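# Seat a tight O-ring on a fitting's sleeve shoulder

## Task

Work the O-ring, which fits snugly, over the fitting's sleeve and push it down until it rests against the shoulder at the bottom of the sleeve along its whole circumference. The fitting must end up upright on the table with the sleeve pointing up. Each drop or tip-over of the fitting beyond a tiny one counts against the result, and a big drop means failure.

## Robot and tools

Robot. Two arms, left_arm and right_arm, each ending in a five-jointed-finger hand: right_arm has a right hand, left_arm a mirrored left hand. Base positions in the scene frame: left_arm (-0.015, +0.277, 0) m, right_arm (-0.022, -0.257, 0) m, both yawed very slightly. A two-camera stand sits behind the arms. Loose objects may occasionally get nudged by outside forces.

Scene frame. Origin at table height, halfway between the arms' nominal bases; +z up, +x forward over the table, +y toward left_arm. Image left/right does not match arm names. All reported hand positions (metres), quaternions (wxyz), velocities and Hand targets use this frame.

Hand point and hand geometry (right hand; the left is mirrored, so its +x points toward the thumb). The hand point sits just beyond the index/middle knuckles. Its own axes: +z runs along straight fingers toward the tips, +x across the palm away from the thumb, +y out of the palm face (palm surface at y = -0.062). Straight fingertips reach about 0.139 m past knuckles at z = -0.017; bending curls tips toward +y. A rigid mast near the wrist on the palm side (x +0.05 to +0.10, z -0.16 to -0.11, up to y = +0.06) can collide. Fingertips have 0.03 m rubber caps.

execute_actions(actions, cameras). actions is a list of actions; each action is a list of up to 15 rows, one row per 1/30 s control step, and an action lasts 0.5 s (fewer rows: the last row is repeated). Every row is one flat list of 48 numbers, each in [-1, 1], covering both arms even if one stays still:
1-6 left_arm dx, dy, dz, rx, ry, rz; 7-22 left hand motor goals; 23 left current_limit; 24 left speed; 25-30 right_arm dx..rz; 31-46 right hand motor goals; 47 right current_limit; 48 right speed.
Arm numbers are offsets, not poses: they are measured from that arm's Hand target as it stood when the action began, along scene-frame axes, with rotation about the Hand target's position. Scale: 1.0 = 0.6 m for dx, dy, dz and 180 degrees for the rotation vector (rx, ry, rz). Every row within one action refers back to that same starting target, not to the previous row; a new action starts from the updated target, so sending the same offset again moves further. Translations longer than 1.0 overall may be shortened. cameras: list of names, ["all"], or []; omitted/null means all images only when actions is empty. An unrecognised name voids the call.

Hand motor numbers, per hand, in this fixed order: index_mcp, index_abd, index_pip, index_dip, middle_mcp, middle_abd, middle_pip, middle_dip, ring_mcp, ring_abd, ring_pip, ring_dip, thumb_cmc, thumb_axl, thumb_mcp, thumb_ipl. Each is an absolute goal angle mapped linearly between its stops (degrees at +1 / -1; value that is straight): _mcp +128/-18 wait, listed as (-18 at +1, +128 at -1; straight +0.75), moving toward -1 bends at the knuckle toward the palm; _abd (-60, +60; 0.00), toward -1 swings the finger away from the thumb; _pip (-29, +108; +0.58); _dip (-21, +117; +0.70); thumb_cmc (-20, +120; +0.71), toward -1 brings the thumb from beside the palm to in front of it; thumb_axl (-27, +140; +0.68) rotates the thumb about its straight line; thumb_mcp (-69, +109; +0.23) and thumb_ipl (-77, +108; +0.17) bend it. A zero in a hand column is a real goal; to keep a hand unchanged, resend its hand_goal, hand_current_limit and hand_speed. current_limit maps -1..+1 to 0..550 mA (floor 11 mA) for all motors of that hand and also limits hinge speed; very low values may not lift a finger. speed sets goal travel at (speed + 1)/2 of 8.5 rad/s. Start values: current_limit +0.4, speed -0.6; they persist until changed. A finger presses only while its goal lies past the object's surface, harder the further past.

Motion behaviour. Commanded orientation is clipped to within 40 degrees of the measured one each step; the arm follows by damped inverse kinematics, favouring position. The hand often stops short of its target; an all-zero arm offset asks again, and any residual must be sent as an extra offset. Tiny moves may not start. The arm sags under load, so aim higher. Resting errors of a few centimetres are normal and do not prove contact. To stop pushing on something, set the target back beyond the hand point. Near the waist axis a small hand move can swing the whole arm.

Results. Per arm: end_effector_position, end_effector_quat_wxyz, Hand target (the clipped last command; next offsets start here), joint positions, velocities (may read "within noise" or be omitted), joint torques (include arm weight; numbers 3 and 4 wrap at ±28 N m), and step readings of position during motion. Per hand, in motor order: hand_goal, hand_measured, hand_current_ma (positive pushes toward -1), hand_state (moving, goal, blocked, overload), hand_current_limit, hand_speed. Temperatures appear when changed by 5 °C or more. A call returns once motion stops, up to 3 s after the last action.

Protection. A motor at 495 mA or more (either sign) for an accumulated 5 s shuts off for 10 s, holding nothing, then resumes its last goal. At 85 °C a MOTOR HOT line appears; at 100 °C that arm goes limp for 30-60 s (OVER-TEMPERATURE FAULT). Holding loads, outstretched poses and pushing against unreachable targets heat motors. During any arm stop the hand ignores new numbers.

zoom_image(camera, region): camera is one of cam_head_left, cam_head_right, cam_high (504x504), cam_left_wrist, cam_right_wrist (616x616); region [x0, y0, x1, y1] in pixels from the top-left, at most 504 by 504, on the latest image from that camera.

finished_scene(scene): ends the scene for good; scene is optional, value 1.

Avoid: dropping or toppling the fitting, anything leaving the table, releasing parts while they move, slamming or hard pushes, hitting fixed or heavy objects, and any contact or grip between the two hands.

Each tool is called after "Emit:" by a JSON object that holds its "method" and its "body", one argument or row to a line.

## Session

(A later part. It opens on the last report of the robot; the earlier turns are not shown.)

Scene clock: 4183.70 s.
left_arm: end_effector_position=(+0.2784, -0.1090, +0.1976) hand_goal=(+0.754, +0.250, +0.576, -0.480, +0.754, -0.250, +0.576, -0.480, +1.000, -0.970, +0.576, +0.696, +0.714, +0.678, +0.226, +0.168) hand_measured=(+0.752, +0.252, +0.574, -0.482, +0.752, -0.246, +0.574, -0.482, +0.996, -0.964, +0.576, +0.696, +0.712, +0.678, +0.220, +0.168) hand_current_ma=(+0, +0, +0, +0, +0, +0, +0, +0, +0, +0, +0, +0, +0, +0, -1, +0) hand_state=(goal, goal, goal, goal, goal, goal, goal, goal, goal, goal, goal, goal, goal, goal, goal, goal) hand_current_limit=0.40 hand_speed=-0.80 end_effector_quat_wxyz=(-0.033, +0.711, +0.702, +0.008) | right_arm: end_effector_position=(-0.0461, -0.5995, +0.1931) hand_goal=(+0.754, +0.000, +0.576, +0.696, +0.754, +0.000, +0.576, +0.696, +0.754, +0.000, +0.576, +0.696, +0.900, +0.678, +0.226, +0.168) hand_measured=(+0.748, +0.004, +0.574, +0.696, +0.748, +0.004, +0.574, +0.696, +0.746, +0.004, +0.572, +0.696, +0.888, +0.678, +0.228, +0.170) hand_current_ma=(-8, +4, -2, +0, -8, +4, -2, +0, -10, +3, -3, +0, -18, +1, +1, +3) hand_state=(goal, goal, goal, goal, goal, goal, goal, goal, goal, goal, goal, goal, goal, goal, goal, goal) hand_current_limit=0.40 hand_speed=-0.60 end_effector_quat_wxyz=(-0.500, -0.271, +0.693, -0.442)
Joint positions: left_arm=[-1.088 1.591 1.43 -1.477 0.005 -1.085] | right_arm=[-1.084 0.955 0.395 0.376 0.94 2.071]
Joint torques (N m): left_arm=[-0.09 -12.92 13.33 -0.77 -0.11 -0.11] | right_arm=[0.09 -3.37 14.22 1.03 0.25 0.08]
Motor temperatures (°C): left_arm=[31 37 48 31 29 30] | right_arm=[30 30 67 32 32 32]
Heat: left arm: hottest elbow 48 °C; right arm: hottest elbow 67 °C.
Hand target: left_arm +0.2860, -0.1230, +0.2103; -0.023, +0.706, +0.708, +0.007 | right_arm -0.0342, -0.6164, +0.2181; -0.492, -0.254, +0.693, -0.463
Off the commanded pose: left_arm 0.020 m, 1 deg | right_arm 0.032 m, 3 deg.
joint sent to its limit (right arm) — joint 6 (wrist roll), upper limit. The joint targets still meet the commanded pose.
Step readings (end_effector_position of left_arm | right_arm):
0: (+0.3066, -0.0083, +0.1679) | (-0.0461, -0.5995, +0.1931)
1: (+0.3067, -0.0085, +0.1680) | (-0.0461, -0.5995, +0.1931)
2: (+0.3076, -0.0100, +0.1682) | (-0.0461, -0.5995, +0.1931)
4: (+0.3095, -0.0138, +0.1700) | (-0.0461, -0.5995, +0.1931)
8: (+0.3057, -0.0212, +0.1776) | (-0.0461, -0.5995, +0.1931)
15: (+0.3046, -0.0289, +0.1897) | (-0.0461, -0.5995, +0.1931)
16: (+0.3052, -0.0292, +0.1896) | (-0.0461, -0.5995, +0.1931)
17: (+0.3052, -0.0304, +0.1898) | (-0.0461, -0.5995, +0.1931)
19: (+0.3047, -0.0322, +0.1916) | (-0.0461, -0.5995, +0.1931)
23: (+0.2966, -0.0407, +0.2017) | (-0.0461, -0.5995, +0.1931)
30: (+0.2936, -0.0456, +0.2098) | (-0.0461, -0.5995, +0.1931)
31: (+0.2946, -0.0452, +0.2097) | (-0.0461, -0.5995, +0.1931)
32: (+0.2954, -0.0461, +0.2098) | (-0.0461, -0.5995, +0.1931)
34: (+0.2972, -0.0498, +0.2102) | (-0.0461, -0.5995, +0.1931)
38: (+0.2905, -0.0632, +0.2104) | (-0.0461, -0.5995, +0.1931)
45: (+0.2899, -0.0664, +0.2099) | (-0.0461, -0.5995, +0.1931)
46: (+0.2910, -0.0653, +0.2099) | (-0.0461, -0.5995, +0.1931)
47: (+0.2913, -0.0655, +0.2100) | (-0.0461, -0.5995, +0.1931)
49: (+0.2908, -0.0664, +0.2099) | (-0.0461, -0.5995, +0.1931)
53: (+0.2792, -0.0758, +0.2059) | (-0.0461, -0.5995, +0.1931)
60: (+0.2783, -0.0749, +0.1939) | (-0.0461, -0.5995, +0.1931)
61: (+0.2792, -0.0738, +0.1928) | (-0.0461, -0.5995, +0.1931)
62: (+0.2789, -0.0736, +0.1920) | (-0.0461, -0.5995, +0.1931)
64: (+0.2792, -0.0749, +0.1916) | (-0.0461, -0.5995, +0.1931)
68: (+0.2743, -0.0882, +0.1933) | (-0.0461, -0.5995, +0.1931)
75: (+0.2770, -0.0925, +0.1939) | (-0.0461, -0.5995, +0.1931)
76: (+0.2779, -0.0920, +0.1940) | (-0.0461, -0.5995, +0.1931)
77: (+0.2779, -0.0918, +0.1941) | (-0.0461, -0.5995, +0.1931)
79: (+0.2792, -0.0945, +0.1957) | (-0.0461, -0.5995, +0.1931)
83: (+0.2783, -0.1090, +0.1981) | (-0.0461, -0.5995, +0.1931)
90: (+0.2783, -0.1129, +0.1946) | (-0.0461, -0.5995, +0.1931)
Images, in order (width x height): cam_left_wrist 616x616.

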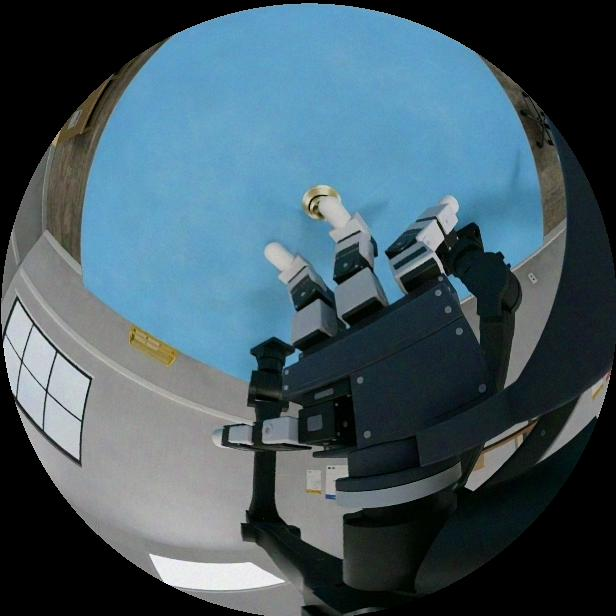

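Emit:
{"method": "execute_actions", "body": {
  "actions": [
    [[0.045,-0.033,-0.04,0,0,0,0.754,0.25,0.576,-0.48,0.754,-0.25,0.576,-0.48,1.0,-0.97,0.576,0.696,0.714,0.678,0.226,0.168,0.4,-0.8,0,0,0,0,0,0,0.754,0,0.576,0.696,0.754,0,0.576,0.696,0.754,0,0.576,0.696,0.9,0.678,0.226,0.168,0.4,-0.6]],
    [[0.045,-0.033,-0.05,0,0,0,0.754,0.25,0.576,-0.48,0.754,-0.25,0.576,-0.48,1.0,-0.97,0.576,0.696,0.714,0.678,0.226,0.168,0.4,-0.8,0,0,0,0,0,0,0.754,0,0.576,0.696,0.754,0,0.576,0.696,0.754,0,0.576,0.696,0.9,0.678,0.226,0.168,0.4,-0.6]]
  ],
  "cameras": ["cam_left_wrist"]
}}

Scene clock: 4193.03 s.
left_arm: end_effector_position=(+0.3257, -0.1442, +0.1430) hand_goal=(+0.754, +0.250, +0.576, -0.480, +0.754, -0.250, +0.576, -0.480, +1.000, -0.970, +0.576, +0.696, +0.714, +0.678, +0.226, +0.168) hand_measured=(+0.752, +0.250, +0.574, -0.482, +0.752, -0.246, +0.574, -0.482, +0.996, -0.964, +0.576, +0.696, +0.714, +0.678, +0.220, +0.168) hand_current_ma=(+0, +0, +0, +0, +0, +0, +0, +0, +0, +0, +0, +0, +0, +0, -1, +0) hand_state=(goal, goal, goal, goal, goal, goal, goal, goal, goal, goal, goal, goal, goal, goal, goal, goal) hand_current_limit=0.40 hand_speed=-0.80 end_effector_quat_wxyz=(-0.047, +0.704, +0.709, +0.013) | right_arm: end_effector_position=(-0.0461, -0.5995, +0.1931) hand_goal=(+0.754, +0.000, +0.576, +0.696, +0.754, +0.000, +0.576, +0.696, +0.754, +0.000, +0.576, +0.696, +0.900, +0.678, +0.226, +0.168) hand_measured=(+0.748, +0.004, +0.574, +0.696, +0.748, +0.004, +0.574, +0.696, +0.746, +0.004, +0.572, +0.696, +0.888, +0.678, +0.228, +0.170) hand_current_ma=(-8, +4, -2, +0, -8, +4, -2, +0, -10, +3, -3, +0, -18, +1, +1, +3) hand_state=(goal, goal, goal, goal, goal, goal, goal, goal, goal, goal, goal, goal, goal, goal, goal, goal) hand_current_limit=0.40 hand_speed=-0.60 end_effector_quat_wxyz=(-0.500, -0.271, +0.693, -0.442)
Joint positions: left_arm=[-1.04 1.781 1.528 -1.416 -0.001 -1.056] | right_arm=[-1.084 0.955 0.395 0.376 0.94 2.071]
Joint torques (N m): left_arm=[0.56 -16.44 13.11 0.03 -0.06 0.15] | right_arm=[0.09 -3.37 14.2 1.02 0.25 0.08]
Motor temperatures (°C): left_arm=[31 37 49 31 29 30] | right_arm=[30 30 67 32 32 32]
Heat: left arm: hottest elbow 49 °C; right arm: hottest elbow 67 °C.
Hand target: left_arm +0.3400, -0.1627, +0.1564; -0.023, +0.706, +0.708, +0.006 | right_arm -0.0342, -0.6164, +0.2181; -0.492, -0.254, +0.693, -0.463
Off the commanded pose: left_arm 0.027 m, 3 deg | right_arm 0.032 m, 3 deg.
joint sent to its limit (right arm) — joint 6 (wrist roll), upper limit. The joint targets still meet the commanded pose.
Step readings (end_effector_position of left_arm | right_arm):
0: (+0.2784, -0.1090, +0.1977) | (-0.0461, -0.5995, +0.1931)
1: (+0.2784, -0.1090, +0.1977) | (-0.0461, -0.5995, +0.1931)
2: (+0.2789, -0.1096, +0.1972) | (-0.0461, -0.5995, +0.1931)
4: (+0.2821, -0.1136, +0.1958) | (-0.0461, -0.5995, +0.1931)
8: (+0.2924, -0.1231, +0.1850) | (-0.0461, -0.5995, +0.1931)
15: (+0.2982, -0.1232, +0.1688) | (-0.0461, -0.5995, +0.1931)
16: (+0.2983, -0.1233, +0.1689) | (-0.0461, -0.5995, +0.1931)
17: (+0.2996, -0.1242, +0.1693) | (-0.0461, -0.5995, +0.1931)
19: (+0.3046, -0.1297, +0.1695) | (-0.0461, -0.5995, +0.1931)
23: (+0.3183, -0.1425, +0.1613) | (-0.0461, -0.5995, +0.1931)
30: (+0.3250, -0.1429, +0.1420) | (-0.0461, -0.5995, +0.1931)
Images, in order (width x height): cam_left_wrist 616x616.

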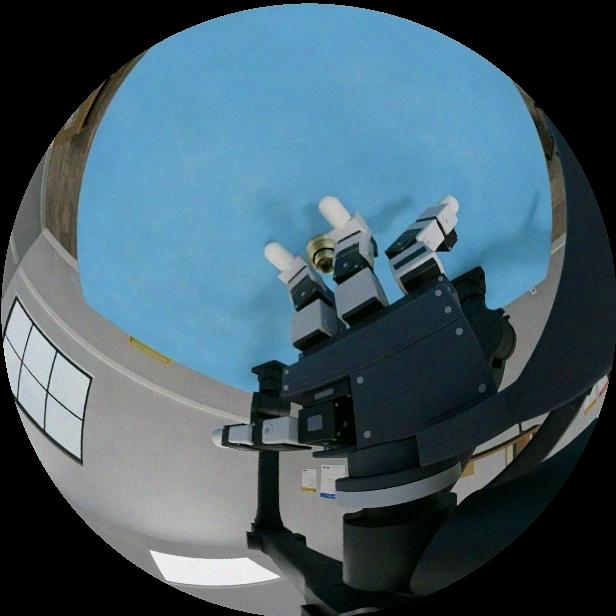

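Emit:
{"method": "zoom_image", "body": {
  "camera": "cam_left_wrist",
  "region": [300, 226, 345, 271]
}}

Scaled by 11.200 from the camera's 616x616 image, which has a finer 880x880 frame.

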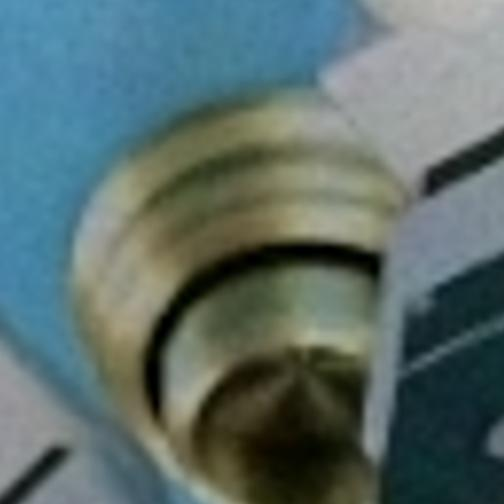

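Emit:
{"method": "execute_actions", "body": {
  "actions": [
    [[0,0,0.08,0,0,0,0.754,0.25,0.576,-0.48,0.754,-0.25,0.576,-0.48,1.0,-0.97,0.576,0.696,0.714,0.678,0.226,0.168,0.4,-0.8,0,0,0,0,0,0,0.754,0,0.576,0.696,0.754,0,0.576,0.696,0.754,0,0.576,0.696,0.9,0.678,0.226,0.168,0.4,-0.6]],
    [[-0.0577,-0.027,0.03,-0.0017,0.0038,-0.1208,0.754,0.25,0.576,-0.48,0.754,-0.25,0.576,-0.48,1.0,-0.97,0.576,0.696,0.714,0.678,0.226,0.168,0.4,-0.8,0,0,0,0,0,0,0.754,0,0.576,0.696,0.754,0,0.576,0.696,0.754,0,0.576,0.696,0.9,0.678,0.226,0.168,0.4,-0.6]],
    [[-0.0577,-0.027,0,-0.0017,0.0038,-0.1208,0.754,0.25,0.576,-0.48,0.754,-0.25,0.576,-0.48,1.0,-0.97,0.576,0.696,0.714,0.678,0.226,0.168,0.4,-0.8,0,0,0,0,0,0,0.754,0,0.576,0.696,0.754,0,0.576,0.696,0.754,0,0.576,0.696,0.9,0.678,0.226,0.168,0.4,-0.6]],
    [[-0.0577,-0.027,0,-0.0017,0.0038,-0.1208,0.754,0.25,0.576,-0.48,0.754,-0.25,0.576,-0.48,1.0,-0.97,0.576,0.696,0.714,0.678,0.226,0.168,0.4,-0.8,0,0,0,0,0,0,0.754,0,0.576,0.696,0.754,0,0.576,0.696,0.754,0,0.576,0.696,0.9,0.678,0.226,0.168,0.4,-0.6]],
    [[-0.0577,-0.027,0,-0.0017,0.0038,-0.1208,0.754,0.25,0.576,-0.48,0.754,-0.25,0.576,-0.48,1.0,-0.97,0.576,0.696,0.714,0.678,0.226,0.168,0.4,-0.8,0,0,0,0,0,0,0.754,0,0.576,0.696,0.754,0,0.576,0.696,0.754,0,0.576,0.696,0.9,0.678,0.226,0.168,0.4,-0.6]],
    [[0,0,-0.04,0,0,0,0.754,0.25,0.576,-0.48,0.754,-0.25,0.576,-0.48,1.0,-0.97,0.576,0.696,0.714,0.678,0.226,0.168,0.4,-0.8,0,0,0,0,0,0,0.754,0,0.576,0.696,0.754,0,0.576,0.696,0.754,0,0.576,0.696,0.9,0.678,0.226,0.168,0.4,-0.6]],
    [[0,0,-0.04,0,0,0,0.754,0.25,0.576,-0.48,0.754,-0.25,0.576,-0.48,1.0,-0.97,0.576,0.696,0.714,0.678,0.226,0.168,0.4,-0.8,0,0,0,0,0,0,0.754,0,0.576,0.696,0.754,0,0.576,0.696,0.754,0,0.576,0.696,0.9,0.678,0.226,0.168,0.4,-0.6]]
  ],
  "cameras": ["cam_left_wrist"]
}}

Scene clock: 4235.30 s.
left_arm: end_effector_position=(+0.2043, -0.2270, +0.1901) hand_goal=(+0.754, +0.250, +0.576, -0.480, +0.754, -0.250, +0.576, -0.480, +1.000, -0.970, +0.576, +0.696, +0.714, +0.678, +0.226, +0.168) hand_measured=(+0.752, +0.250, +0.574, -0.482, +0.752, -0.248, +0.574, -0.482, +0.996, -0.964, +0.576, +0.696, +0.714, +0.678, +0.220, +0.168) hand_current_ma=(+0, +0, +0, +0, +0, +0, +0, +0, +0, +0, +0, +0, +0, +0, -1, +0) hand_state=(goal, goal, goal, goal, goal, goal, goal, goal, goal, goal, goal, goal, goal, goal, goal, goal) hand_current_limit=0.40 hand_speed=-0.80 end_effector_quat_wxyz=(-0.011, +0.999, +0.033, +0.003) | right_arm: end_effector_position=(-0.0461, -0.5995, +0.1931) hand_goal=(+0.754, +0.000, +0.576, +0.696, +0.754, +0.000, +0.576, +0.696, +0.754, +0.000, +0.576, +0.696, +0.900, +0.678, +0.226, +0.168) hand_measured=(+0.748, +0.004, +0.574, +0.696, +0.748, +0.004, +0.574, +0.696, +0.746, +0.004, +0.572, +0.696, +0.888, +0.678, +0.228, +0.170) hand_current_ma=(-8, +4, -2, +0, -8, +4, -2, +0, -10, +3, -3, +0, -18, +1, +1, +3) hand_state=(goal, goal, goal, goal, goal, goal, goal, goal, goal, goal, goal, goal, goal, goal, goal, goal) hand_current_limit=0.40 hand_speed=-0.60 end_effector_quat_wxyz=(-0.500, -0.271, +0.693, -0.442)
Joint positions: left_arm=[-1.141 1.575 1.392 -1.407 -0.014 0.354] | right_arm=[-1.084 0.955 0.395 0.376 0.94 2.071]
Joint torques (N m): left_arm=[-0.21 -13.1 7.83 0.39 0.09 0.15] | right_arm=[0.09 -3.37 14.22 1.02 0.25 0.08]
Motor temperatures (°C): left_arm=[31 39 52 31 29 30] | right_arm=[30 30 68 32 32 32]
Heat: left arm: hottest elbow 52 °C; right arm: hottest elbow 68 °C.
Hand target: left_arm +0.2016, -0.2275, +0.1744; -0.020, +0.999, +0.027, -0.002 | right_arm -0.0342, -0.6164, +0.2181; -0.492, -0.254, +0.693, -0.463
Off the commanded pose: left_arm 0.016 m, 1 deg | right_arm 0.032 m, 3 deg.
joint sent to its limit (right arm) — joint 6 (wrist roll), upper limit. The joint targets still meet the commanded pose.
Step readings (end_effector_position of left_arm | right_arm):
0: (+0.3257, -0.1442, +0.1430) | (-0.0461, -0.5995, +0.1931)
1: (+0.3258, -0.1444, +0.1433) | (-0.0461, -0.5995, +0.1931)
2: (+0.3259, -0.1445, +0.1446) | (-0.0461, -0.5995, +0.1931)
4: (+0.3256, -0.1441, +0.1507) | (-0.0461, -0.5995, +0.1931)
8: (+0.3282, -0.1487, +0.1706) | (-0.0461, -0.5995, +0.1931)
15: (+0.3306, -0.1528, +0.1879) | (-0.0461, -0.5995, +0.1931)
16: (+0.3305, -0.1527, +0.1879) | (-0.0461, -0.5995, +0.1931)
17: (+0.3306, -0.1535, +0.1885) | (-0.0461, -0.5995, +0.1931)
19: (+0.3296, -0.1576, +0.1920) | (-0.0461, -0.5995, +0.1931)
23: (+0.3187, -0.1703, +0.2101) | (-0.0461, -0.5995, +0.1931)
30: (+0.3069, -0.1804, +0.2368) | (-0.0461, -0.5995, +0.1931)
31: (+0.3067, -0.1812, +0.2372) | (-0.0461, -0.5995, +0.1931)
32: (+0.3059, -0.1824, +0.2357) | (-0.0461, -0.5995, +0.1931)
34: (+0.3005, -0.1838, +0.2305) | (-0.0461, -0.5995, +0.1931)
38: (+0.2849, -0.1865, +0.2212) | (-0.0461, -0.5995, +0.1931)
45: (+0.2751, -0.1953, +0.2264) | (-0.0461, -0.5995, +0.1931)
46: (+0.2745, -0.1960, +0.2272) | (-0.0461, -0.5995, +0.1931)
47: (+0.2730, -0.1970, +0.2274) | (-0.0461, -0.5995, +0.1931)
49: (+0.2668, -0.1983, +0.2266) | (-0.0461, -0.5995, +0.1931)
53: (+0.2515, -0.2017, +0.2253) | (-0.0461, -0.5995, +0.1931)
60: (+0.2418, -0.2093, +0.2281) | (-0.0461, -0.5995, +0.1931)
61: (+0.2409, -0.2101, +0.2281) | (-0.0461, -0.5995, +0.1931)
62: (+0.2389, -0.2112, +0.2276) | (-0.0461, -0.5995, +0.1931)
64: (+0.2322, -0.2141, +0.2264) | (-0.0461, -0.5995, +0.1931)
68: (+0.2187, -0.2188, +0.2249) | (-0.0461, -0.5995, +0.1931)
75: (+0.2084, -0.2245, +0.2254) | (-0.0461, -0.5995, +0.1931)
76: (+0.2077, -0.2251, +0.2254) | (-0.0461, -0.5995, +0.1931)
77: (+0.2073, -0.2259, +0.2248) | (-0.0461, -0.5995, +0.1931)
79: (+0.2070, -0.2278, +0.2217) | (-0.0461, -0.5995, +0.1931)
83: (+0.2051, -0.2265, +0.2111) | (-0.0461, -0.5995, +0.1931)
90: (+0.2046, -0.2272, +0.2084) | (-0.0461, -0.5995, +0.1931)
91: (+0.2046, -0.2273, +0.2084) | (-0.0461, -0.5995, +0.1931)
92: (+0.2048, -0.2277, +0.2072) | (-0.0461, -0.5995, +0.1931)
94: (+0.2052, -0.2289, +0.2033) | (-0.0461, -0.5995, +0.1931)
98: (+0.2039, -0.2259, +0.1919) | (-0.0461, -0.5995, +0.1931)
105: (+0.2042, -0.2268, +0.1900) | (-0.0461, -0.5995, +0.1931)
Images, in order (width x height): cam_left_wrist 616x616.

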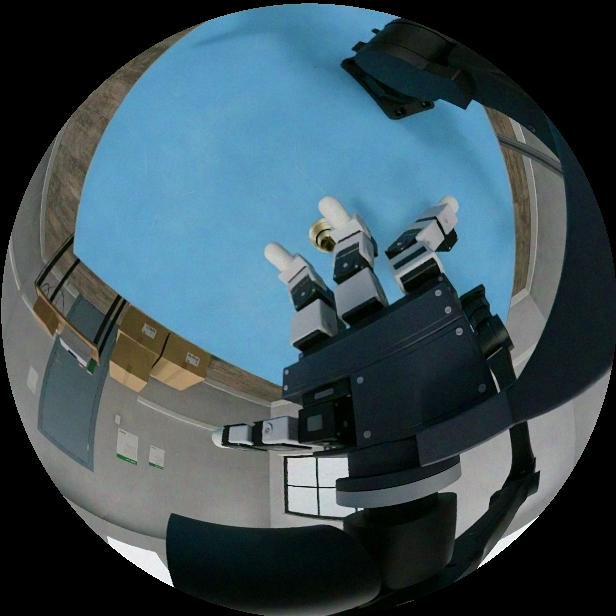

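Emit:
{"method": "execute_actions", "body": {
  "actions": [
    [[-0.015,0,-0.04,0,0,0,0.754,0.25,0.576,-0.48,0.754,-0.25,0.576,-0.48,1.0,-0.97,0.576,0.696,0.714,0.678,0.226,0.168,0.4,-0.8,0,0,0,0,0,0,0.754,0,0.576,0.696,0.754,0,0.576,0.696,0.754,0,0.576,0.696,0.9,0.678,0.226,0.168,0.4,-0.6]],
    [[0,0,-0.035,0,0,0,0.754,0.25,0.576,-0.48,0.754,-0.25,0.576,-0.48,1.0,-0.97,0.576,0.696,0.714,0.678,0.226,0.168,0.4,-0.8,0,0,0,0,0,0,0.754,0,0.576,0.696,0.754,0,0.576,0.696,0.754,0,0.576,0.696,0.9,0.678,0.226,0.168,0.4,-0.6]]
  ],
  "cameras": ["cam_left_wrist"]
}}

Emit:
{"method": "zoom_image", "body": {
  "camera": "cam_left_wrist",
  "region": [292, 226, 342, 276]
}}

Scene clock: 4244.57 s.
left_arm: end_effector_position=(+0.1977, -0.2273, +0.1459) hand_goal=(+0.754, +0.250, +0.576, -0.480, +0.754, -0.250, +0.576, -0.480, +1.000, -0.970, +0.576, +0.696, +0.714, +0.678, +0.226, +0.168) hand_measured=(+0.752, +0.250, +0.574, -0.482, +0.752, -0.248, +0.574, -0.482, +0.996, -0.964, +0.576, +0.696, +0.714, +0.678, +0.220, +0.168) hand_current_ma=(+0, +0, +0, +0, +0, +0, +0, +0, +0, +0, +0, +0, +0, +0, -1, +0) hand_state=(goal, goal, goal, goal, goal, goal, goal, goal, goal, goal, goal, goal, goal, goal, goal, goal) hand_current_limit=0.40 hand_speed=-0.80 end_effector_quat_wxyz=(-0.011, +1.000, +0.028, +0.003) | right_arm: end_effector_position=(-0.0461, -0.5995, +0.1931) hand_goal=(+0.754, +0.000, +0.576, +0.696, +0.754, +0.000, +0.576, +0.696, +0.754, +0.000, +0.576, +0.696, +0.900, +0.678, +0.226, +0.168) hand_measured=(+0.748, +0.004, +0.574, +0.696, +0.748, +0.004, +0.574, +0.696, +0.746, +0.004, +0.572, +0.696, +0.888, +0.678, +0.228, +0.170) hand_current_ma=(-8, +4, -2, +0, -8, +4, -2, +0, -10, +3, -3, +0, -18, +1, +1, +3) hand_state=(goal, goal, goal, goal, goal, goal, goal, goal, goal, goal, goal, goal, goal, goal, goal, goal) hand_current_limit=0.40 hand_speed=-0.60 end_effector_quat_wxyz=(-0.500, -0.271, +0.693, -0.442)
Joint positions: left_arm=[-1.152 1.596 1.297 -1.29 -0.013 0.354] | right_arm=[-1.084 0.955 0.395 0.376 0.94 2.071]
Joint torques (N m): left_arm=[-0.62 -12.98 7.58 0.43 0.09 -0.06] | right_arm=[0.15 -3.37 14.22 1.02 0.25 0.08]
Motor temperatures (°C): left_arm=[31 39 52 31 29 30] | right_arm=[30 30 68 32 32 32]
Heat: left arm: hottest elbow 52 °C; right arm: hottest elbow 68 °C.
Hand target: left_arm +0.1925, -0.2275, +0.1294; -0.020, +0.999, +0.027, -0.002 | right_arm -0.0342, -0.6164, +0.2181; -0.492, -0.254, +0.693, -0.463
Off the commanded pose: left_arm 0.017 m, 1 deg | right_arm 0.032 m, 3 deg.
joint sent to its limit (right arm) — joint 6 (wrist roll), upper limit. The joint targets still meet the commanded pose.
Step readings (end_effector_position of left_arm | right_arm):
0: (+0.2043, -0.2270, +0.1901) | (-0.0461, -0.5995, +0.1931)
1: (+0.2043, -0.2271, +0.1900) | (-0.0461, -0.5995, +0.1931)
2: (+0.2044, -0.2272, +0.1887) | (-0.0461, -0.5995, +0.1931)
4: (+0.2033, -0.2284, +0.1841) | (-0.0461, -0.5995, +0.1931)
8: (+0.1995, -0.2245, +0.1702) | (-0.0461, -0.5995, +0.1931)
15: (+0.1971, -0.2261, +0.1660) | (-0.0461, -0.5995, +0.1931)
16: (+0.1973, -0.2265, +0.1661) | (-0.0461, -0.5995, +0.1931)
17: (+0.1974, -0.2268, +0.1655) | (-0.0461, -0.5995, +0.1931)
19: (+0.1980, -0.2280, +0.1628) | (-0.0461, -0.5995, +0.1931)
23: (+0.1974, -0.2266, +0.1531) | (-0.0461, -0.5995, +0.1931)
30: (+0.1976, -0.2270, +0.1458) | (-0.0461, -0.5995, +0.1931)
Images, in order (width x height): cam_left_wrist 616x616.

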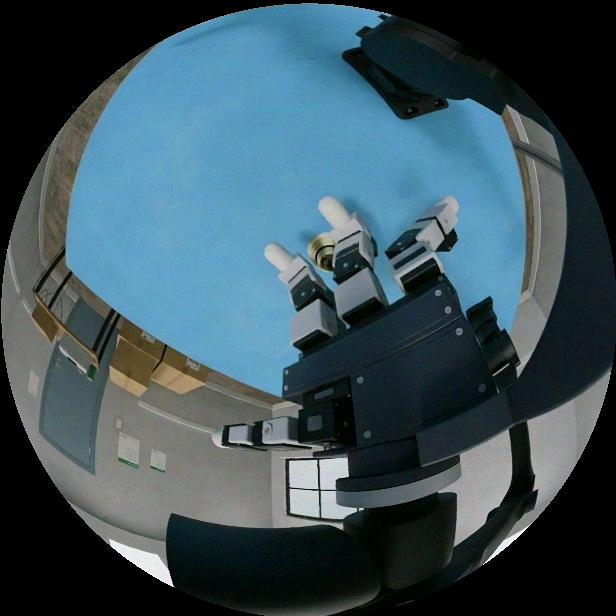

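Scaled by 10.080 from the camera's 616x616 image, which has a finer 880x880 frame.

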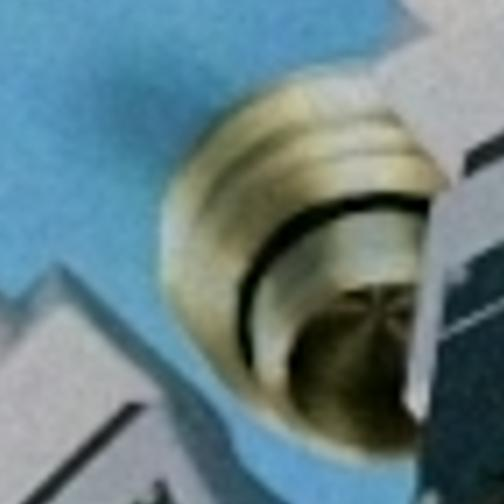

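Emit:
{"method": "execute_actions", "body": {
  "actions": [
    [[-0.0133,0.0303,0.06,-0.0005,0.0039,-0.0833,0.754,0.25,0.576,-0.48,0.754,-0.25,0.576,-0.48,1.0,-0.97,0.576,0.696,0.714,0.678,0.226,0.168,0.4,-0.8,0,0,0,0,0,0,0.754,0,0.576,0.696,0.754,0,0.576,0.696,0.754,0,0.576,0.696,0.9,0.678,0.226,0.168,0.4,-0.6]],
    [[-0.0133,0.0303,0.03,-0.0005,0.0039,-0.0833,0.754,0.25,0.576,-0.48,0.754,-0.25,0.576,-0.48,1.0,-0.97,0.576,0.696,0.714,0.678,0.226,0.168,0.4,-0.8,0,0,0,0,0,0,0.754,0,0.576,0.696,0.754,0,0.576,0.696,0.754,0,0.576,0.696,0.9,0.678,0.226,0.168,0.4,-0.6]],
    [[-0.0134,0.0303,0,-0.0005,0.0039,-0.0833,0.754,0.25,0.576,-0.48,0.754,-0.25,0.576,-0.48,1.0,-0.97,0.576,0.696,0.714,0.678,0.226,0.168,0.4,-0.8,0,0,0,0,0,0,0.754,0,0.576,0.696,0.754,0,0.576,0.696,0.754,0,0.576,0.696,0.9,0.678,0.226,0.168,0.4,-0.6]],
    [[0,0,-0.04,0,0,0,0.754,0.25,0.576,-0.48,0.754,-0.25,0.576,-0.48,1.0,-0.97,0.576,0.696,0.714,0.678,0.226,0.168,0.4,-0.8,0,0,0,0,0,0,0.754,0,0.576,0.696,0.754,0,0.576,0.696,0.754,0,0.576,0.696,0.9,0.678,0.226,0.168,0.4,-0.6]],
    [[0,0,-0.04,0,0,0,0.754,0.25,0.576,-0.48,0.754,-0.25,0.576,-0.48,1.0,-0.97,0.576,0.696,0.714,0.678,0.226,0.168,0.4,-0.8,0,0,0,0,0,0,0.754,0,0.576,0.696,0.754,0,0.576,0.696,0.754,0,0.576,0.696,0.9,0.678,0.226,0.168,0.4,-0.6]]
  ],
  "cameras": ["cam_left_wrist"]
}}

Emit:
{"method": "zoom_image", "body": {
  "camera": "cam_left_wrist",
  "region": [280, 200, 340, 260]
}}

Scene clock: 4275.50 s.
left_arm: end_effector_position=(+0.1675, -0.1759, +0.1497) hand_goal=(+0.754, +0.250, +0.576, -0.480, +0.754, -0.250, +0.576, -0.480, +1.000, -0.970, +0.576, +0.696, +0.714, +0.678, +0.226, +0.168) hand_measured=(+0.752, +0.250, +0.574, -0.482, +0.752, -0.248, +0.574, -0.482, +0.996, -0.964, +0.576, +0.696, +0.714, +0.678, +0.220, +0.168) hand_current_ma=(+0, +0, +0, +0, +0, +0, +0, +0, +0, +0, +0, +0, +0, +0, -1, +0) hand_state=(goal, goal, goal, goal, goal, goal, goal, goal, goal, goal, goal, goal, goal, goal, goal, goal) hand_current_limit=0.40 hand_speed=-0.80 end_effector_quat_wxyz=(-0.012, +0.934, -0.356, -0.003) | right_arm: end_effector_position=(-0.0461, -0.5995, +0.1931) hand_goal=(+0.754, +0.000, +0.576, +0.696, +0.754, +0.000, +0.576, +0.696, +0.754, +0.000, +0.576, +0.696, +0.900, +0.678, +0.226, +0.168) hand_measured=(+0.748, +0.004, +0.574, +0.696, +0.748, +0.004, +0.574, +0.696, +0.746, +0.004, +0.572, +0.696, +0.888, +0.678, +0.228, +0.170) hand_current_ma=(-8, +4, -2, +0, -8, +4, -2, +0, -10, +3, -3, +0, -18, +1, +1, +3) hand_state=(goal, goal, goal, goal, goal, goal, goal, goal, goal, goal, goal, goal, goal, goal, goal, goal) hand_current_limit=0.40 hand_speed=-0.60 end_effector_quat_wxyz=(-0.500, -0.271, +0.693, -0.442)
Joint positions: left_arm=[-1.032 1.533 1.235 -1.293 -0.015 1.258] | right_arm=[-1.084 0.955 0.395 0.376 0.94 2.071]
Joint torques (N m): left_arm=[1.2 -12.04 7.54 0.5 0.17 0.15] | right_arm=[0.09 -3.37 14.22 1.03 0.25 0.08]
Motor temperatures (°C): left_arm=[31 38 50 31 29 30] | right_arm=[30 30 68 32 32 32]
Heat: left arm: hottest elbow 50 °C; right arm: hottest elbow 68 °C.
Hand target: left_arm +0.1684, -0.1729, +0.1354; -0.018, +0.933, -0.358, -0.012 | right_arm -0.0342, -0.6164, +0.2181; -0.492, -0.254, +0.693, -0.463
Off the commanded pose: left_arm 0.015 m, 1 deg | right_arm 0.032 m, 3 deg.
joint sent to its limit (right arm) — joint 6 (wrist roll), upper limit. The joint targets still meet the commanded pose.
Step readings (end_effector_position of left_arm | right_arm):
0: (+0.1977, -0.2273, +0.1459) | (-0.0461, -0.5995, +0.1931)
1: (+0.1975, -0.2274, +0.1459) | (-0.0461, -0.5995, +0.1931)
2: (+0.1963, -0.2277, +0.1458) | (-0.0461, -0.5995, +0.1931)
4: (+0.1925, -0.2257, +0.1465) | (-0.0461, -0.5995, +0.1931)
8: (+0.1864, -0.2183, +0.1546) | (-0.0461, -0.5995, +0.1931)
15: (+0.1854, -0.2113, +0.1656) | (-0.0461, -0.5995, +0.1931)
16: (+0.1848, -0.2110, +0.1655) | (-0.0461, -0.5995, +0.1931)
17: (+0.1839, -0.2099, +0.1652) | (-0.0461, -0.5995, +0.1931)
19: (+0.1798, -0.2061, +0.1657) | (-0.0461, -0.5995, +0.1931)
23: (+0.1788, -0.1967, +0.1716) | (-0.0461, -0.5995, +0.1931)
30: (+0.1769, -0.1897, +0.1765) | (-0.0461, -0.5995, +0.1931)
31: (+0.1759, -0.1894, +0.1765) | (-0.0461, -0.5995, +0.1931)
32: (+0.1748, -0.1886, +0.1765) | (-0.0461, -0.5995, +0.1931)
34: (+0.1718, -0.1863, +0.1768) | (-0.0461, -0.5995, +0.1931)
38: (+0.1711, -0.1799, +0.1770) | (-0.0461, -0.5995, +0.1931)
45: (+0.1691, -0.1743, +0.1773) | (-0.0461, -0.5995, +0.1931)
46: (+0.1685, -0.1741, +0.1773) | (-0.0461, -0.5995, +0.1931)
47: (+0.1680, -0.1740, +0.1774) | (-0.0461, -0.5995, +0.1931)
49: (+0.1680, -0.1748, +0.1776) | (-0.0461, -0.5995, +0.1931)
53: (+0.1686, -0.1771, +0.1757) | (-0.0461, -0.5995, +0.1931)
60: (+0.1676, -0.1760, +0.1726) | (-0.0461, -0.5995, +0.1931)
61: (+0.1677, -0.1761, +0.1725) | (-0.0461, -0.5995, +0.1931)
62: (+0.1679, -0.1765, +0.1715) | (-0.0461, -0.5995, +0.1931)
64: (+0.1685, -0.1776, +0.1676) | (-0.0461, -0.5995, +0.1931)
68: (+0.1669, -0.1749, +0.1558) | (-0.0461, -0.5995, +0.1931)
75: (+0.1674, -0.1757, +0.1496) | (-0.0461, -0.5995, +0.1931)
Images, in order (width x height): cam_left_wrist 616x616.

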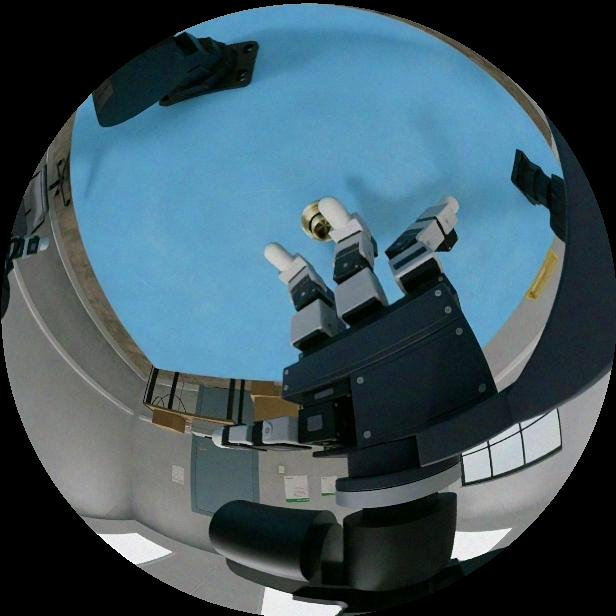

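Scaled by 8.400 from the camera's 616x616 image, which has a finer 880x880 frame.

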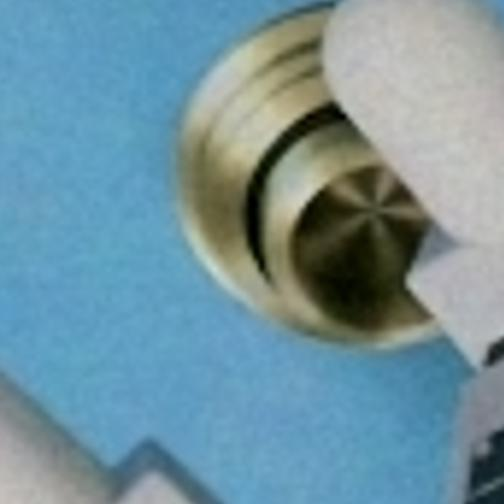

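Emit:
{"method": "execute_actions", "body": {
  "actions": [
    [[-0.02,0.0063,-0.01,0,0,0,0.754,0.25,0.576,-0.48,0.754,-0.25,0.576,-0.48,1.0,-0.97,0.576,0.696,0.714,0.678,0.226,0.168,0.4,-0.8,0,0,0,0,0,0,0.754,0,0.576,0.696,0.754,0,0.576,0.696,0.754,0,0.576,0.696,0.9,0.678,0.226,0.168,0.4,-0.6]],
    [[0,0,-0.01,0,0,0,0.754,0.25,0.576,-0.48,0.754,-0.25,0.576,-0.48,1.0,-0.97,0.576,0.696,0.714,0.678,0.226,0.168,0.4,-0.8,0,0,0,0,0,0,0.754,0,0.576,0.696,0.754,0,0.576,0.696,0.754,0,0.576,0.696,0.9,0.678,0.226,0.168,0.4,-0.6]]
  ],
  "cameras": ["cam_left_wrist"]
}}

Emit:
{"method": "zoom_image", "body": {
  "camera": "cam_left_wrist",
  "region": [280, 200, 340, 260]
}}

Scene clock: 4291.93 s.
left_arm: end_effector_position=(+0.1622, -0.1697, +0.1330) hand_goal=(+0.754, +0.250, +0.576, -0.480, +0.754, -0.250, +0.576, -0.480, +1.000, -0.970, +0.576, +0.696, +0.714, +0.678, +0.226, +0.168) hand_measured=(+0.752, +0.250, +0.574, -0.482, +0.752, -0.248, +0.574, -0.482, +0.996, -0.964, +0.576, +0.696, +0.714, +0.678, +0.220, +0.168) hand_current_ma=(+0, +0, +0, +0, +0, +0, +0, +0, +0, +0, +0, +0, +0, +0, -1, +0) hand_state=(goal, goal, goal, goal, goal, goal, goal, goal, goal, goal, goal, goal, goal, goal, goal, goal) hand_current_limit=0.40 hand_speed=-0.80 end_effector_quat_wxyz=(-0.015, +0.934, -0.357, -0.007) | right_arm: end_effector_position=(-0.0461, -0.5995, +0.1931) hand_goal=(+0.754, +0.000, +0.576, +0.696, +0.754, +0.000, +0.576, +0.696, +0.754, +0.000, +0.576, +0.696, +0.900, +0.678, +0.226, +0.168) hand_measured=(+0.748, +0.004, +0.574, +0.696, +0.748, +0.004, +0.574, +0.696, +0.746, +0.004, +0.572, +0.696, +0.888, +0.678, +0.228, +0.170) hand_current_ma=(-8, +4, -2, +0, -8, +4, -2, +0, -10, +3, -3, +0, -18, +1, +1, +3) hand_state=(goal, goal, goal, goal, goal, goal, goal, goal, goal, goal, goal, goal, goal, goal, goal, goal) hand_current_limit=0.40 hand_speed=-0.60 end_effector_quat_wxyz=(-0.500, -0.271, +0.693, -0.442)
Joint positions: left_arm=[-1.035 1.533 1.19 -1.258 -0.014 1.258] | right_arm=[-1.084 0.955 0.395 0.376 0.94 2.071]
Joint torques (N m): left_arm=[-0.91 -12.75 7.3 0.4 0.14 -0.06] | right_arm=[0.09 -3.37 14.22 1.03 0.25 0.08]
Motor temperatures (°C): left_arm=[31 38 49 31 29 30] | right_arm=[30 30 68 32 32 32]
Heat: left arm: hottest elbow 49 °C; right arm: hottest elbow 68 °C.
Hand target: left_arm +0.1564, -0.1691, +0.1234; -0.018, +0.933, -0.358, -0.012 | right_arm -0.0342, -0.6164, +0.2181; -0.492, -0.254, +0.693, -0.463
Off the commanded pose: left_arm 0.011 m, 1 deg | right_arm 0.032 m, 3 deg.
joint sent to its limit (right arm) — joint 6 (wrist roll), upper limit. The joint targets still meet the commanded pose.
Step readings (end_effector_position of left_arm | right_arm):
0: (+0.1675, -0.1759, +0.1497) | (-0.0461, -0.5995, +0.1931)
1: (+0.1675, -0.1760, +0.1497) | (-0.0461, -0.5995, +0.1931)
2: (+0.1674, -0.1758, +0.1490) | (-0.0461, -0.5995, +0.1931)
4: (+0.1669, -0.1751, +0.1463) | (-0.0461, -0.5995, +0.1931)
8: (+0.1637, -0.1696, +0.1380) | (-0.0461, -0.5995, +0.1931)
15: (+0.1620, -0.1691, +0.1359) | (-0.0461, -0.5995, +0.1931)
16: (+0.1621, -0.1691, +0.1359) | (-0.0461, -0.5995, +0.1931)
17: (+0.1621, -0.1694, +0.1360) | (-0.0461, -0.5995, +0.1931)
19: (+0.1625, -0.1702, +0.1357) | (-0.0461, -0.5995, +0.1931)
23: (+0.1624, -0.1701, +0.1340) | (-0.0461, -0.5995, +0.1931)
30: (+0.1622, -0.1696, +0.1330) | (-0.0461, -0.5995, +0.1931)
Images, in order (width x height): cam_left_wrist 616x616.

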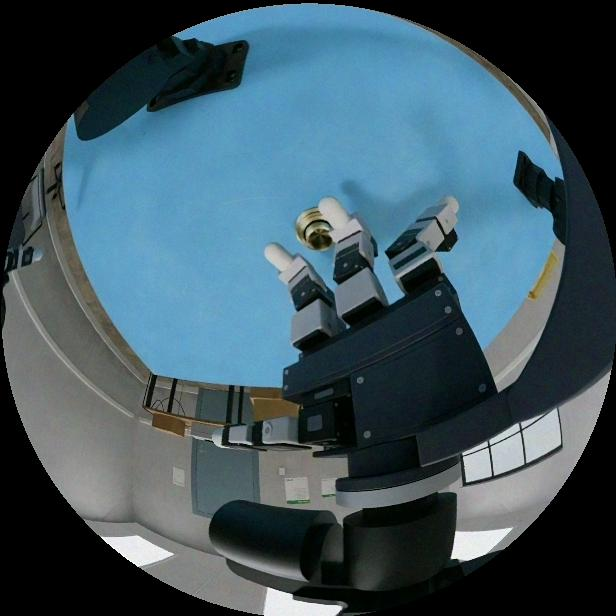

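Scaled by 8.400 from the camera's 616x616 image, which has a finer 880x880 frame.

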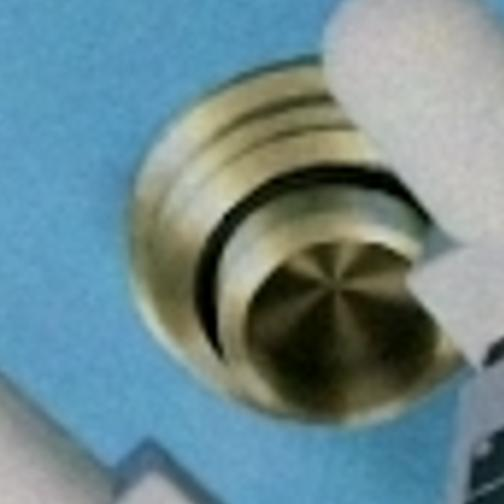

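Emit:
{"method": "execute_actions", "body": {
  "actions": [
    [[-0.011,0,-0.01,0,0,0,0.754,0.22,0.576,-0.48,0.754,-0.22,0.576,-0.48,1.0,-0.97,0.576,0.696,0.714,0.678,0.226,0.168,0.4,-0.8,0,0,0,0,0,0,0.754,0,0.576,0.696,0.754,0,0.576,0.696,0.754,0,0.576,0.696,0.9,0.678,0.226,0.168,0.4,-0.6]],
    [[0,0,-0.008,0,0,0,0.754,0.2,0.576,-0.48,0.754,-0.2,0.576,-0.48,1.0,-0.97,0.576,0.696,0.714,0.678,0.226,0.168,0.4,-0.8,0,0,0,0,0,0,0.754,0,0.576,0.696,0.754,0,0.576,0.696,0.754,0,0.576,0.696,0.9,0.678,0.226,0.168,0.4,-0.6]]
  ],
  "cameras": ["cam_left_wrist"]
}}

Emit:
{"method": "zoom_image", "body": {
  "camera": "cam_left_wrist",
  "region": [285, 202, 345, 262]
}}

Scene clock: 4302.30 s.
left_arm: end_effector_position=(+0.1547, -0.1700, +0.1233) hand_goal=(+0.754, +0.200, +0.576, -0.480, +0.754, -0.200, +0.576, -0.480, +1.000, -0.970, +0.576, +0.696, +0.714, +0.678, +0.226, +0.168) hand_measured=(+0.752, +0.202, +0.574, -0.482, +0.752, -0.202, +0.574, -0.482, +0.996, -0.964, +0.576, +0.696, +0.714, +0.678, +0.220, +0.168) hand_current_ma=(+0, +0, +0, +0, +0, +0, +0, +0, +0, +0, +0, +0, +0, +0, -1, +0) hand_state=(goal, goal, goal, goal, goal, goal, goal, goal, goal, goal, goal, goal, goal, goal, goal, goal) hand_current_limit=0.40 hand_speed=-0.80 end_effector_quat_wxyz=(-0.014, +0.933, -0.359, -0.007) | right_arm: end_effector_position=(-0.0461, -0.5995, +0.1931) hand_goal=(+0.754, +0.000, +0.576, +0.696, +0.754, +0.000, +0.576, +0.696, +0.754, +0.000, +0.576, +0.696, +0.900, +0.678, +0.226, +0.168) hand_measured=(+0.748, +0.004, +0.574, +0.696, +0.748, +0.004, +0.574, +0.696, +0.746, +0.004, +0.572, +0.696, +0.888, +0.678, +0.228, +0.170) hand_current_ma=(-8, +4, -2, +0, -8, +4, -2, +0, -10, +3, -3, +0, -18, +1, +1, +3) hand_state=(goal, goal, goal, goal, goal, goal, goal, goal, goal, goal, goal, goal, goal, goal, goal, goal) hand_current_limit=0.40 hand_speed=-0.60 end_effector_quat_wxyz=(-0.500, -0.271, +0.693, -0.442)
Joint positions: left_arm=[-1.049 1.533 1.162 -1.229 -0.013 1.247] | right_arm=[-1.084 0.955 0.395 0.376 0.94 2.071]
Joint torques (N m): left_arm=[-1.03 -12.63 7.27 0.51 0.14 -0.08] | right_arm=[0.15 -3.37 14.22 1.02 0.25 0.08]
Motor temperatures (°C): left_arm=[31 38 48 31 29 30] | right_arm=[30 30 69 32 32 32]
Heat: left arm: hottest elbow 48 °C; right arm: hottest elbow 69 °C.
Hand target: left_arm +0.1499, -0.1692, +0.1126; -0.018, +0.933, -0.358, -0.012 | right_arm -0.0342, -0.6164, +0.2181; -0.492, -0.254, +0.693, -0.463
Off the commanded pose: left_arm 0.012 m, 1 deg | right_arm 0.032 m, 3 deg.
joint sent to its limit (right arm) — joint 6 (wrist roll), upper limit. The joint targets still meet the commanded pose.
Step readings (end_effector_position of left_arm | right_arm):
0: (+0.1622, -0.1697, +0.1330) | (-0.0461, -0.5995, +0.1931)
1: (+0.1622, -0.1697, +0.1330) | (-0.0461, -0.5995, +0.1931)
2: (+0.1621, -0.1698, +0.1326) | (-0.0461, -0.5995, +0.1931)
4: (+0.1612, -0.1703, +0.1312) | (-0.0461, -0.5995, +0.1931)
8: (+0.1563, -0.1692, +0.1268) | (-0.0461, -0.5995, +0.1931)
15: (+0.1547, -0.1698, +0.1258) | (-0.0461, -0.5995, +0.1931)
16: (+0.1548, -0.1698, +0.1259) | (-0.0461, -0.5995, +0.1931)
17: (+0.1549, -0.1701, +0.1259) | (-0.0461, -0.5995, +0.1931)
19: (+0.1554, -0.1710, +0.1261) | (-0.0461, -0.5995, +0.1931)
23: (+0.1556, -0.1712, +0.1250) | (-0.0461, -0.5995, +0.1931)
30: (+0.1547, -0.1700, +0.1233) | (-0.0461, -0.5995, +0.1931)
Images, in order (width x height): cam_left_wrist 616x616.

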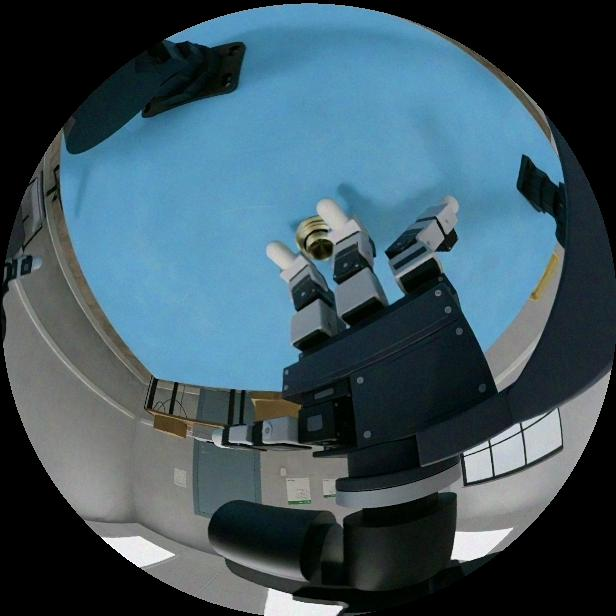

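Scaled by 8.400 from the camera's 616x616 image, which has a finer 880x880 frame.

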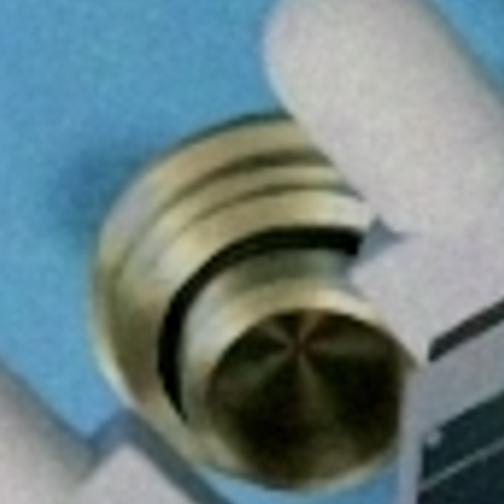

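Emit:
{"method": "execute_actions", "body": {
  "actions": [
    [[0.0067,-0.005,-0.003,0,0,0,0.754,0.2,0.576,-0.48,0.754,-0.2,0.576,-0.48,1.0,-0.97,0.576,0.696,0.714,0.678,0.226,0.168,0.4,-0.8,0,0,0,0,0,0,0.754,0,0.576,0.696,0.754,0,0.576,0.696,0.754,0,0.576,0.696,0.9,0.678,0.226,0.168,0.4,-0.6]],
    [[0,0,-0.003,0,0,0,0.754,0.2,0.576,-0.48,0.754,-0.2,0.576,-0.48,1.0,-0.97,0.576,0.696,0.714,0.678,0.226,0.168,0.4,-0.8,0,0,0,0,0,0,0.754,0,0.576,0.696,0.754,0,0.576,0.696,0.754,0,0.576,0.696,0.9,0.678,0.226,0.168,0.4,-0.6]]
  ],
  "cameras": ["cam_left_wrist"]
}}

Emit:
{"method": "zoom_image", "body": {
  "camera": "cam_left_wrist",
  "region": [285, 202, 345, 262]
}}

Scene clock: 4313.27 s.
left_arm: end_effector_position=(+0.1558, -0.1719, +0.1230) hand_goal=(+0.754, +0.200, +0.576, -0.480, +0.754, -0.200, +0.576, -0.480, +1.000, -0.970, +0.576, +0.696, +0.714, +0.678, +0.226, +0.168) hand_measured=(+0.752, +0.202, +0.574, -0.482, +0.752, -0.202, +0.574, -0.482, +0.996, -0.964, +0.576, +0.696, +0.714, +0.678, +0.220, +0.168) hand_current_ma=(+0, +0, +0, +0, +0, +0, +0, +0, +0, +0, +0, +0, +0, +0, -1, +0) hand_state=(goal, goal, goal, goal, goal, goal, goal, goal, goal, goal, goal, goal, goal, goal, goal, goal) hand_current_limit=0.40 hand_speed=-0.80 end_effector_quat_wxyz=(-0.012, +0.933, -0.359, -0.004) | right_arm: end_effector_position=(-0.0461, -0.5995, +0.1931) hand_goal=(+0.754, +0.000, +0.576, +0.696, +0.754, +0.000, +0.576, +0.696, +0.754, +0.000, +0.576, +0.696, +0.900, +0.678, +0.226, +0.168) hand_measured=(+0.748, +0.004, +0.574, +0.696, +0.748, +0.004, +0.574, +0.696, +0.746, +0.004, +0.572, +0.696, +0.888, +0.678, +0.228, +0.170) hand_current_ma=(-8, +4, -2, +0, -8, +4, -2, +0, -10, +3, -3, +0, -18, +1, +1, +3) hand_state=(goal, goal, goal, goal, goal, goal, goal, goal, goal, goal, goal, goal, goal, goal, goal, goal) hand_current_limit=0.40 hand_speed=-0.60 end_effector_quat_wxyz=(-0.500, -0.271, +0.693, -0.442)
Joint positions: left_arm=[-1.049 1.535 1.162 -1.22 -0.013 1.247] | right_arm=[-1.084 0.955 0.395 0.376 0.94 2.071]
Joint torques (N m): left_arm=[-0.32 -11.52 7.77 0.42 0.14 -0.06] | right_arm=[0.09 -3.37 14.22 1.02 0.25 0.08]
Motor temperatures (°C): left_arm=[31 38 48 31 29 30] | right_arm=[30 30 69 32 32 32]
Heat: left arm: hottest elbow 48 °C; right arm: hottest elbow 69 °C.
Hand target: left_arm +0.1539, -0.1722, +0.1090; -0.018, +0.933, -0.358, -0.012 | right_arm -0.0342, -0.6164, +0.2181; -0.492, -0.254, +0.693, -0.463
Off the commanded pose: left_arm 0.014 m, 1 deg | right_arm 0.032 m, 3 deg.
joint sent to its limit (right arm) — joint 6 (wrist roll), upper limit. The joint targets still meet the commanded pose.
Step readings (end_effector_position of left_arm | right_arm):
0: (+0.1547, -0.1700, +0.1233) | (-0.0461, -0.5995, +0.1931)
1: (+0.1547, -0.1700, +0.1233) | (-0.0461, -0.5995, +0.1931)
2: (+0.1547, -0.1700, +0.1233) | (-0.0461, -0.5995, +0.1931)
4: (+0.1549, -0.1703, +0.1234) | (-0.0461, -0.5995, +0.1931)
8: (+0.1551, -0.1707, +0.1234) | (-0.0461, -0.5995, +0.1931)
15: (+0.1552, -0.1708, +0.1235) | (-0.0461, -0.5995, +0.1931)
16: (+0.1552, -0.1709, +0.1235) | (-0.0461, -0.5995, +0.1931)
17: (+0.1552, -0.1709, +0.1235) | (-0.0461, -0.5995, +0.1931)
19: (+0.1554, -0.1712, +0.1234) | (-0.0461, -0.5995, +0.1931)
23: (+0.1557, -0.1717, +0.1231) | (-0.0461, -0.5995, +0.1931)
30: (+0.1557, -0.1718, +0.1230) | (-0.0461, -0.5995, +0.1931)
Images, in order (width x height): cam_left_wrist 616x616.

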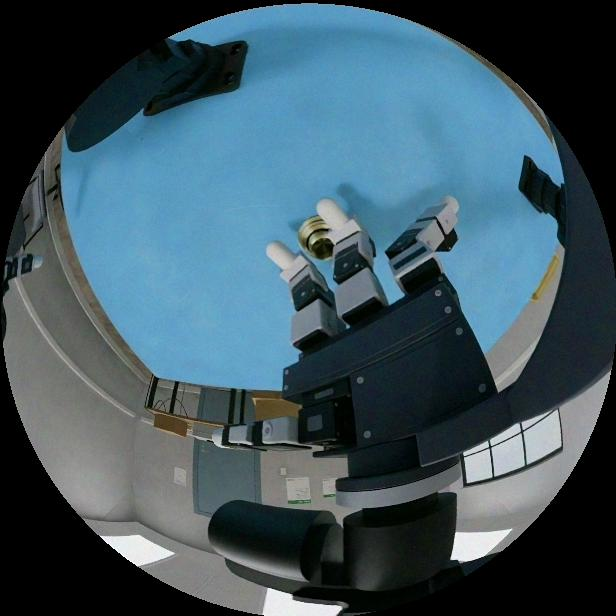

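Scaled by 8.400 from the camera's 616x616 image, which has a finer 880x880 frame.

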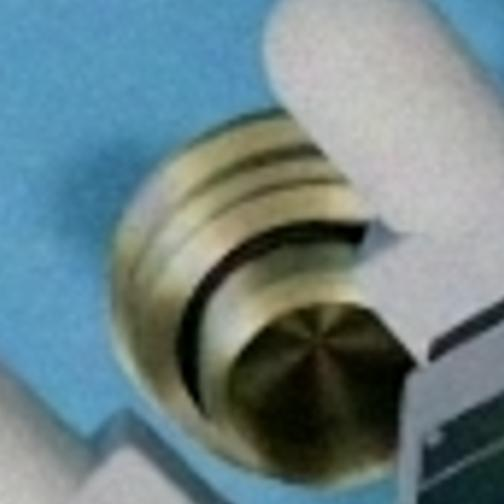

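Emit:
{"method": "execute_actions", "body": {
  "actions": [
    [[0,0,-0.008,0,0,0,0.754,0.185,0.576,-0.48,0.754,-0.185,0.576,-0.48,1.0,-0.97,0.576,0.696,0.714,0.678,0.226,0.168,0.4,-0.85,0,0,0,0,0,0,0.754,0,0.576,0.696,0.754,0,0.576,0.696,0.754,0,0.576,0.696,0.9,0.678,0.226,0.168,0.4,-0.6]],
    [[0,0,-0.008,0,0,0,0.754,0.178,0.576,-0.48,0.754,-0.178,0.576,-0.48,1.0,-0.97,0.576,0.696,0.714,0.678,0.226,0.168,0.4,-0.9,0,0,0,0,0,0,0.754,0,0.576,0.696,0.754,0,0.576,0.696,0.754,0,0.576,0.696,0.9,0.678,0.226,0.168,0.4,-0.6]],
    [[0,0,-0.004,0,0,0,0.754,0.15,0.576,-0.48,0.754,-0.15,0.576,-0.48,1.0,-0.97,0.576,0.696,0.714,0.678,0.226,0.168,0.4,-0.9,0,0,0,0,0,0,0.754,0,0.576,0.696,0.754,0,0.576,0.696,0.754,0,0.576,0.696,0.9,0.678,0.226,0.168,0.4,-0.6]]
  ],
  "cameras": ["cam_left_wrist"]
}}

Emit:
{"method": "zoom_image", "body": {
  "camera": "cam_left_wrist",
  "region": [290, 207, 350, 267]
}}

Scene clock: 4321.87 s.
left_arm: end_effector_position=(+0.1566, -0.1736, +0.1140) hand_goal=(+0.754, +0.150, +0.576, -0.480, +0.754, -0.150, +0.576, -0.480, +1.000, -0.970, +0.576, +0.696, +0.714, +0.678, +0.226, +0.168) hand_measured=(+0.752, +0.152, +0.574, -0.482, +0.754, -0.160, +0.574, -0.482, +0.996, -0.964, +0.576, +0.696, +0.714, +0.678, +0.220, +0.168) hand_current_ma=(+0, +0, +0, +0, +0, -1, +0, +0, +0, +0, +0, +0, +0, +0, -1, +0) hand_state=(goal, goal, goal, goal, goal, goal, goal, goal, goal, goal, goal, goal, goal, goal, goal, goal) hand_current_limit=0.40 hand_speed=-0.90 end_effector_quat_wxyz=(-0.011, +0.933, -0.359, -0.003) | right_arm: end_effector_position=(-0.0461, -0.5995, +0.1931) hand_goal=(+0.754, +0.000, +0.576, +0.696, +0.754, +0.000, +0.576, +0.696, +0.754, +0.000, +0.576, +0.696, +0.900, +0.678, +0.226, +0.168) hand_measured=(+0.748, +0.004, +0.574, +0.696, +0.748, +0.004, +0.574, +0.696, +0.746, +0.004, +0.572, +0.696, +0.888, +0.678, +0.228, +0.170) hand_current_ma=(-8, +4, -2, +0, -8, +4, -2, +0, -10, +3, -3, +0, -18, +1, +1, +3) hand_state=(goal, goal, goal, goal, goal, goal, goal, goal, goal, goal, goal, goal, goal, goal, goal, goal) hand_current_limit=0.40 hand_speed=-0.60 end_effector_quat_wxyz=(-0.500, -0.271, +0.693, -0.442)
Joint positions: left_arm=[-1.049 1.546 1.15 -1.192 -0.013 1.247] | right_arm=[-1.084 0.955 0.395 0.376 0.94 2.071]
Joint torques (N m): left_arm=[-0.32 -11.46 7.13 0.61 0.13 -0.05] | right_arm=[0.15 -3.37 14.22 1.02 0.25 0.08]
Motor temperatures (°C): left_arm=[31 38 48 31 29 30] | right_arm=[30 30 69 32 32 32]
Heat: left arm: hottest elbow 48 °C; right arm: hottest elbow 69 °C.
Hand target: left_arm +0.1539, -0.1722, +0.0970; -0.018, +0.933, -0.358, -0.012 | right_arm -0.0342, -0.6164, +0.2181; -0.492, -0.254, +0.693, -0.463
Off the commanded pose: left_arm 0.017 m, 1 deg | right_arm 0.032 m, 3 deg.
joint sent to its limit (right arm) — joint 6 (wrist roll), upper limit. The joint targets still meet the commanded pose.
Step readings (end_effector_position of left_arm | right_arm):
0: (+0.1558, -0.1719, +0.1230) | (-0.0461, -0.5995, +0.1931)
1: (+0.1558, -0.1719, +0.1230) | (-0.0461, -0.5995, +0.1931)
2: (+0.1558, -0.1720, +0.1228) | (-0.0461, -0.5995, +0.1931)
4: (+0.1563, -0.1728, +0.1227) | (-0.0461, -0.5995, +0.1931)
8: (+0.1570, -0.1741, +0.1219) | (-0.0461, -0.5995, +0.1931)
15: (+0.1572, -0.1744, +0.1211) | (-0.0461, -0.5995, +0.1931)
16: (+0.1572, -0.1745, +0.1211) | (-0.0461, -0.5995, +0.1931)
17: (+0.1573, -0.1746, +0.1211) | (-0.0461, -0.5995, +0.1931)
19: (+0.1576, -0.1751, +0.1205) | (-0.0461, -0.5995, +0.1931)
23: (+0.1573, -0.1746, +0.1181) | (-0.0461, -0.5995, +0.1931)
30: (+0.1571, -0.1742, +0.1155) | (-0.0461, -0.5995, +0.1931)
31: (+0.1571, -0.1743, +0.1155) | (-0.0461, -0.5995, +0.1931)
32: (+0.1571, -0.1743, +0.1155) | (-0.0461, -0.5995, +0.1931)
34: (+0.1569, -0.1741, +0.1153) | (-0.0461, -0.5995, +0.1931)
38: (+0.1567, -0.1737, +0.1144) | (-0.0461, -0.5995, +0.1931)
45: (+0.1566, -0.1736, +0.1140) | (-0.0461, -0.5995, +0.1931)
Images, in order (width x height): cam_left_wrist 616x616.

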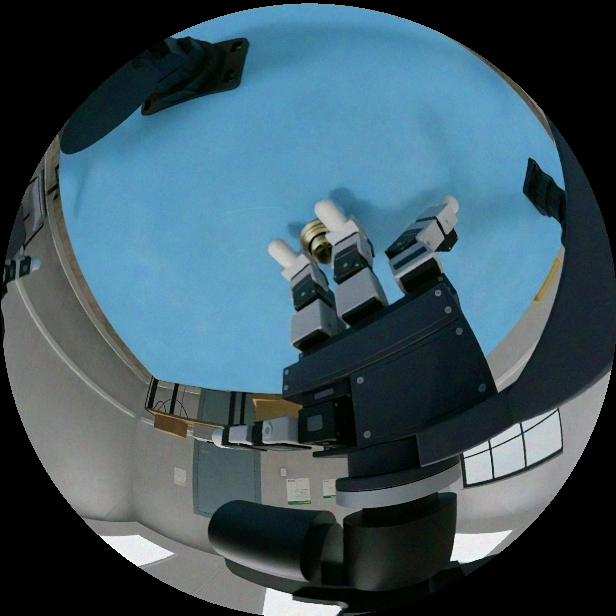

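Scaled by 8.400 from the camera's 616x616 image, which has a finer 880x880 frame.

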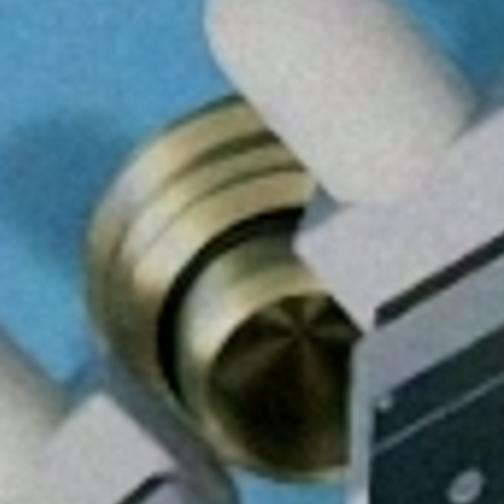

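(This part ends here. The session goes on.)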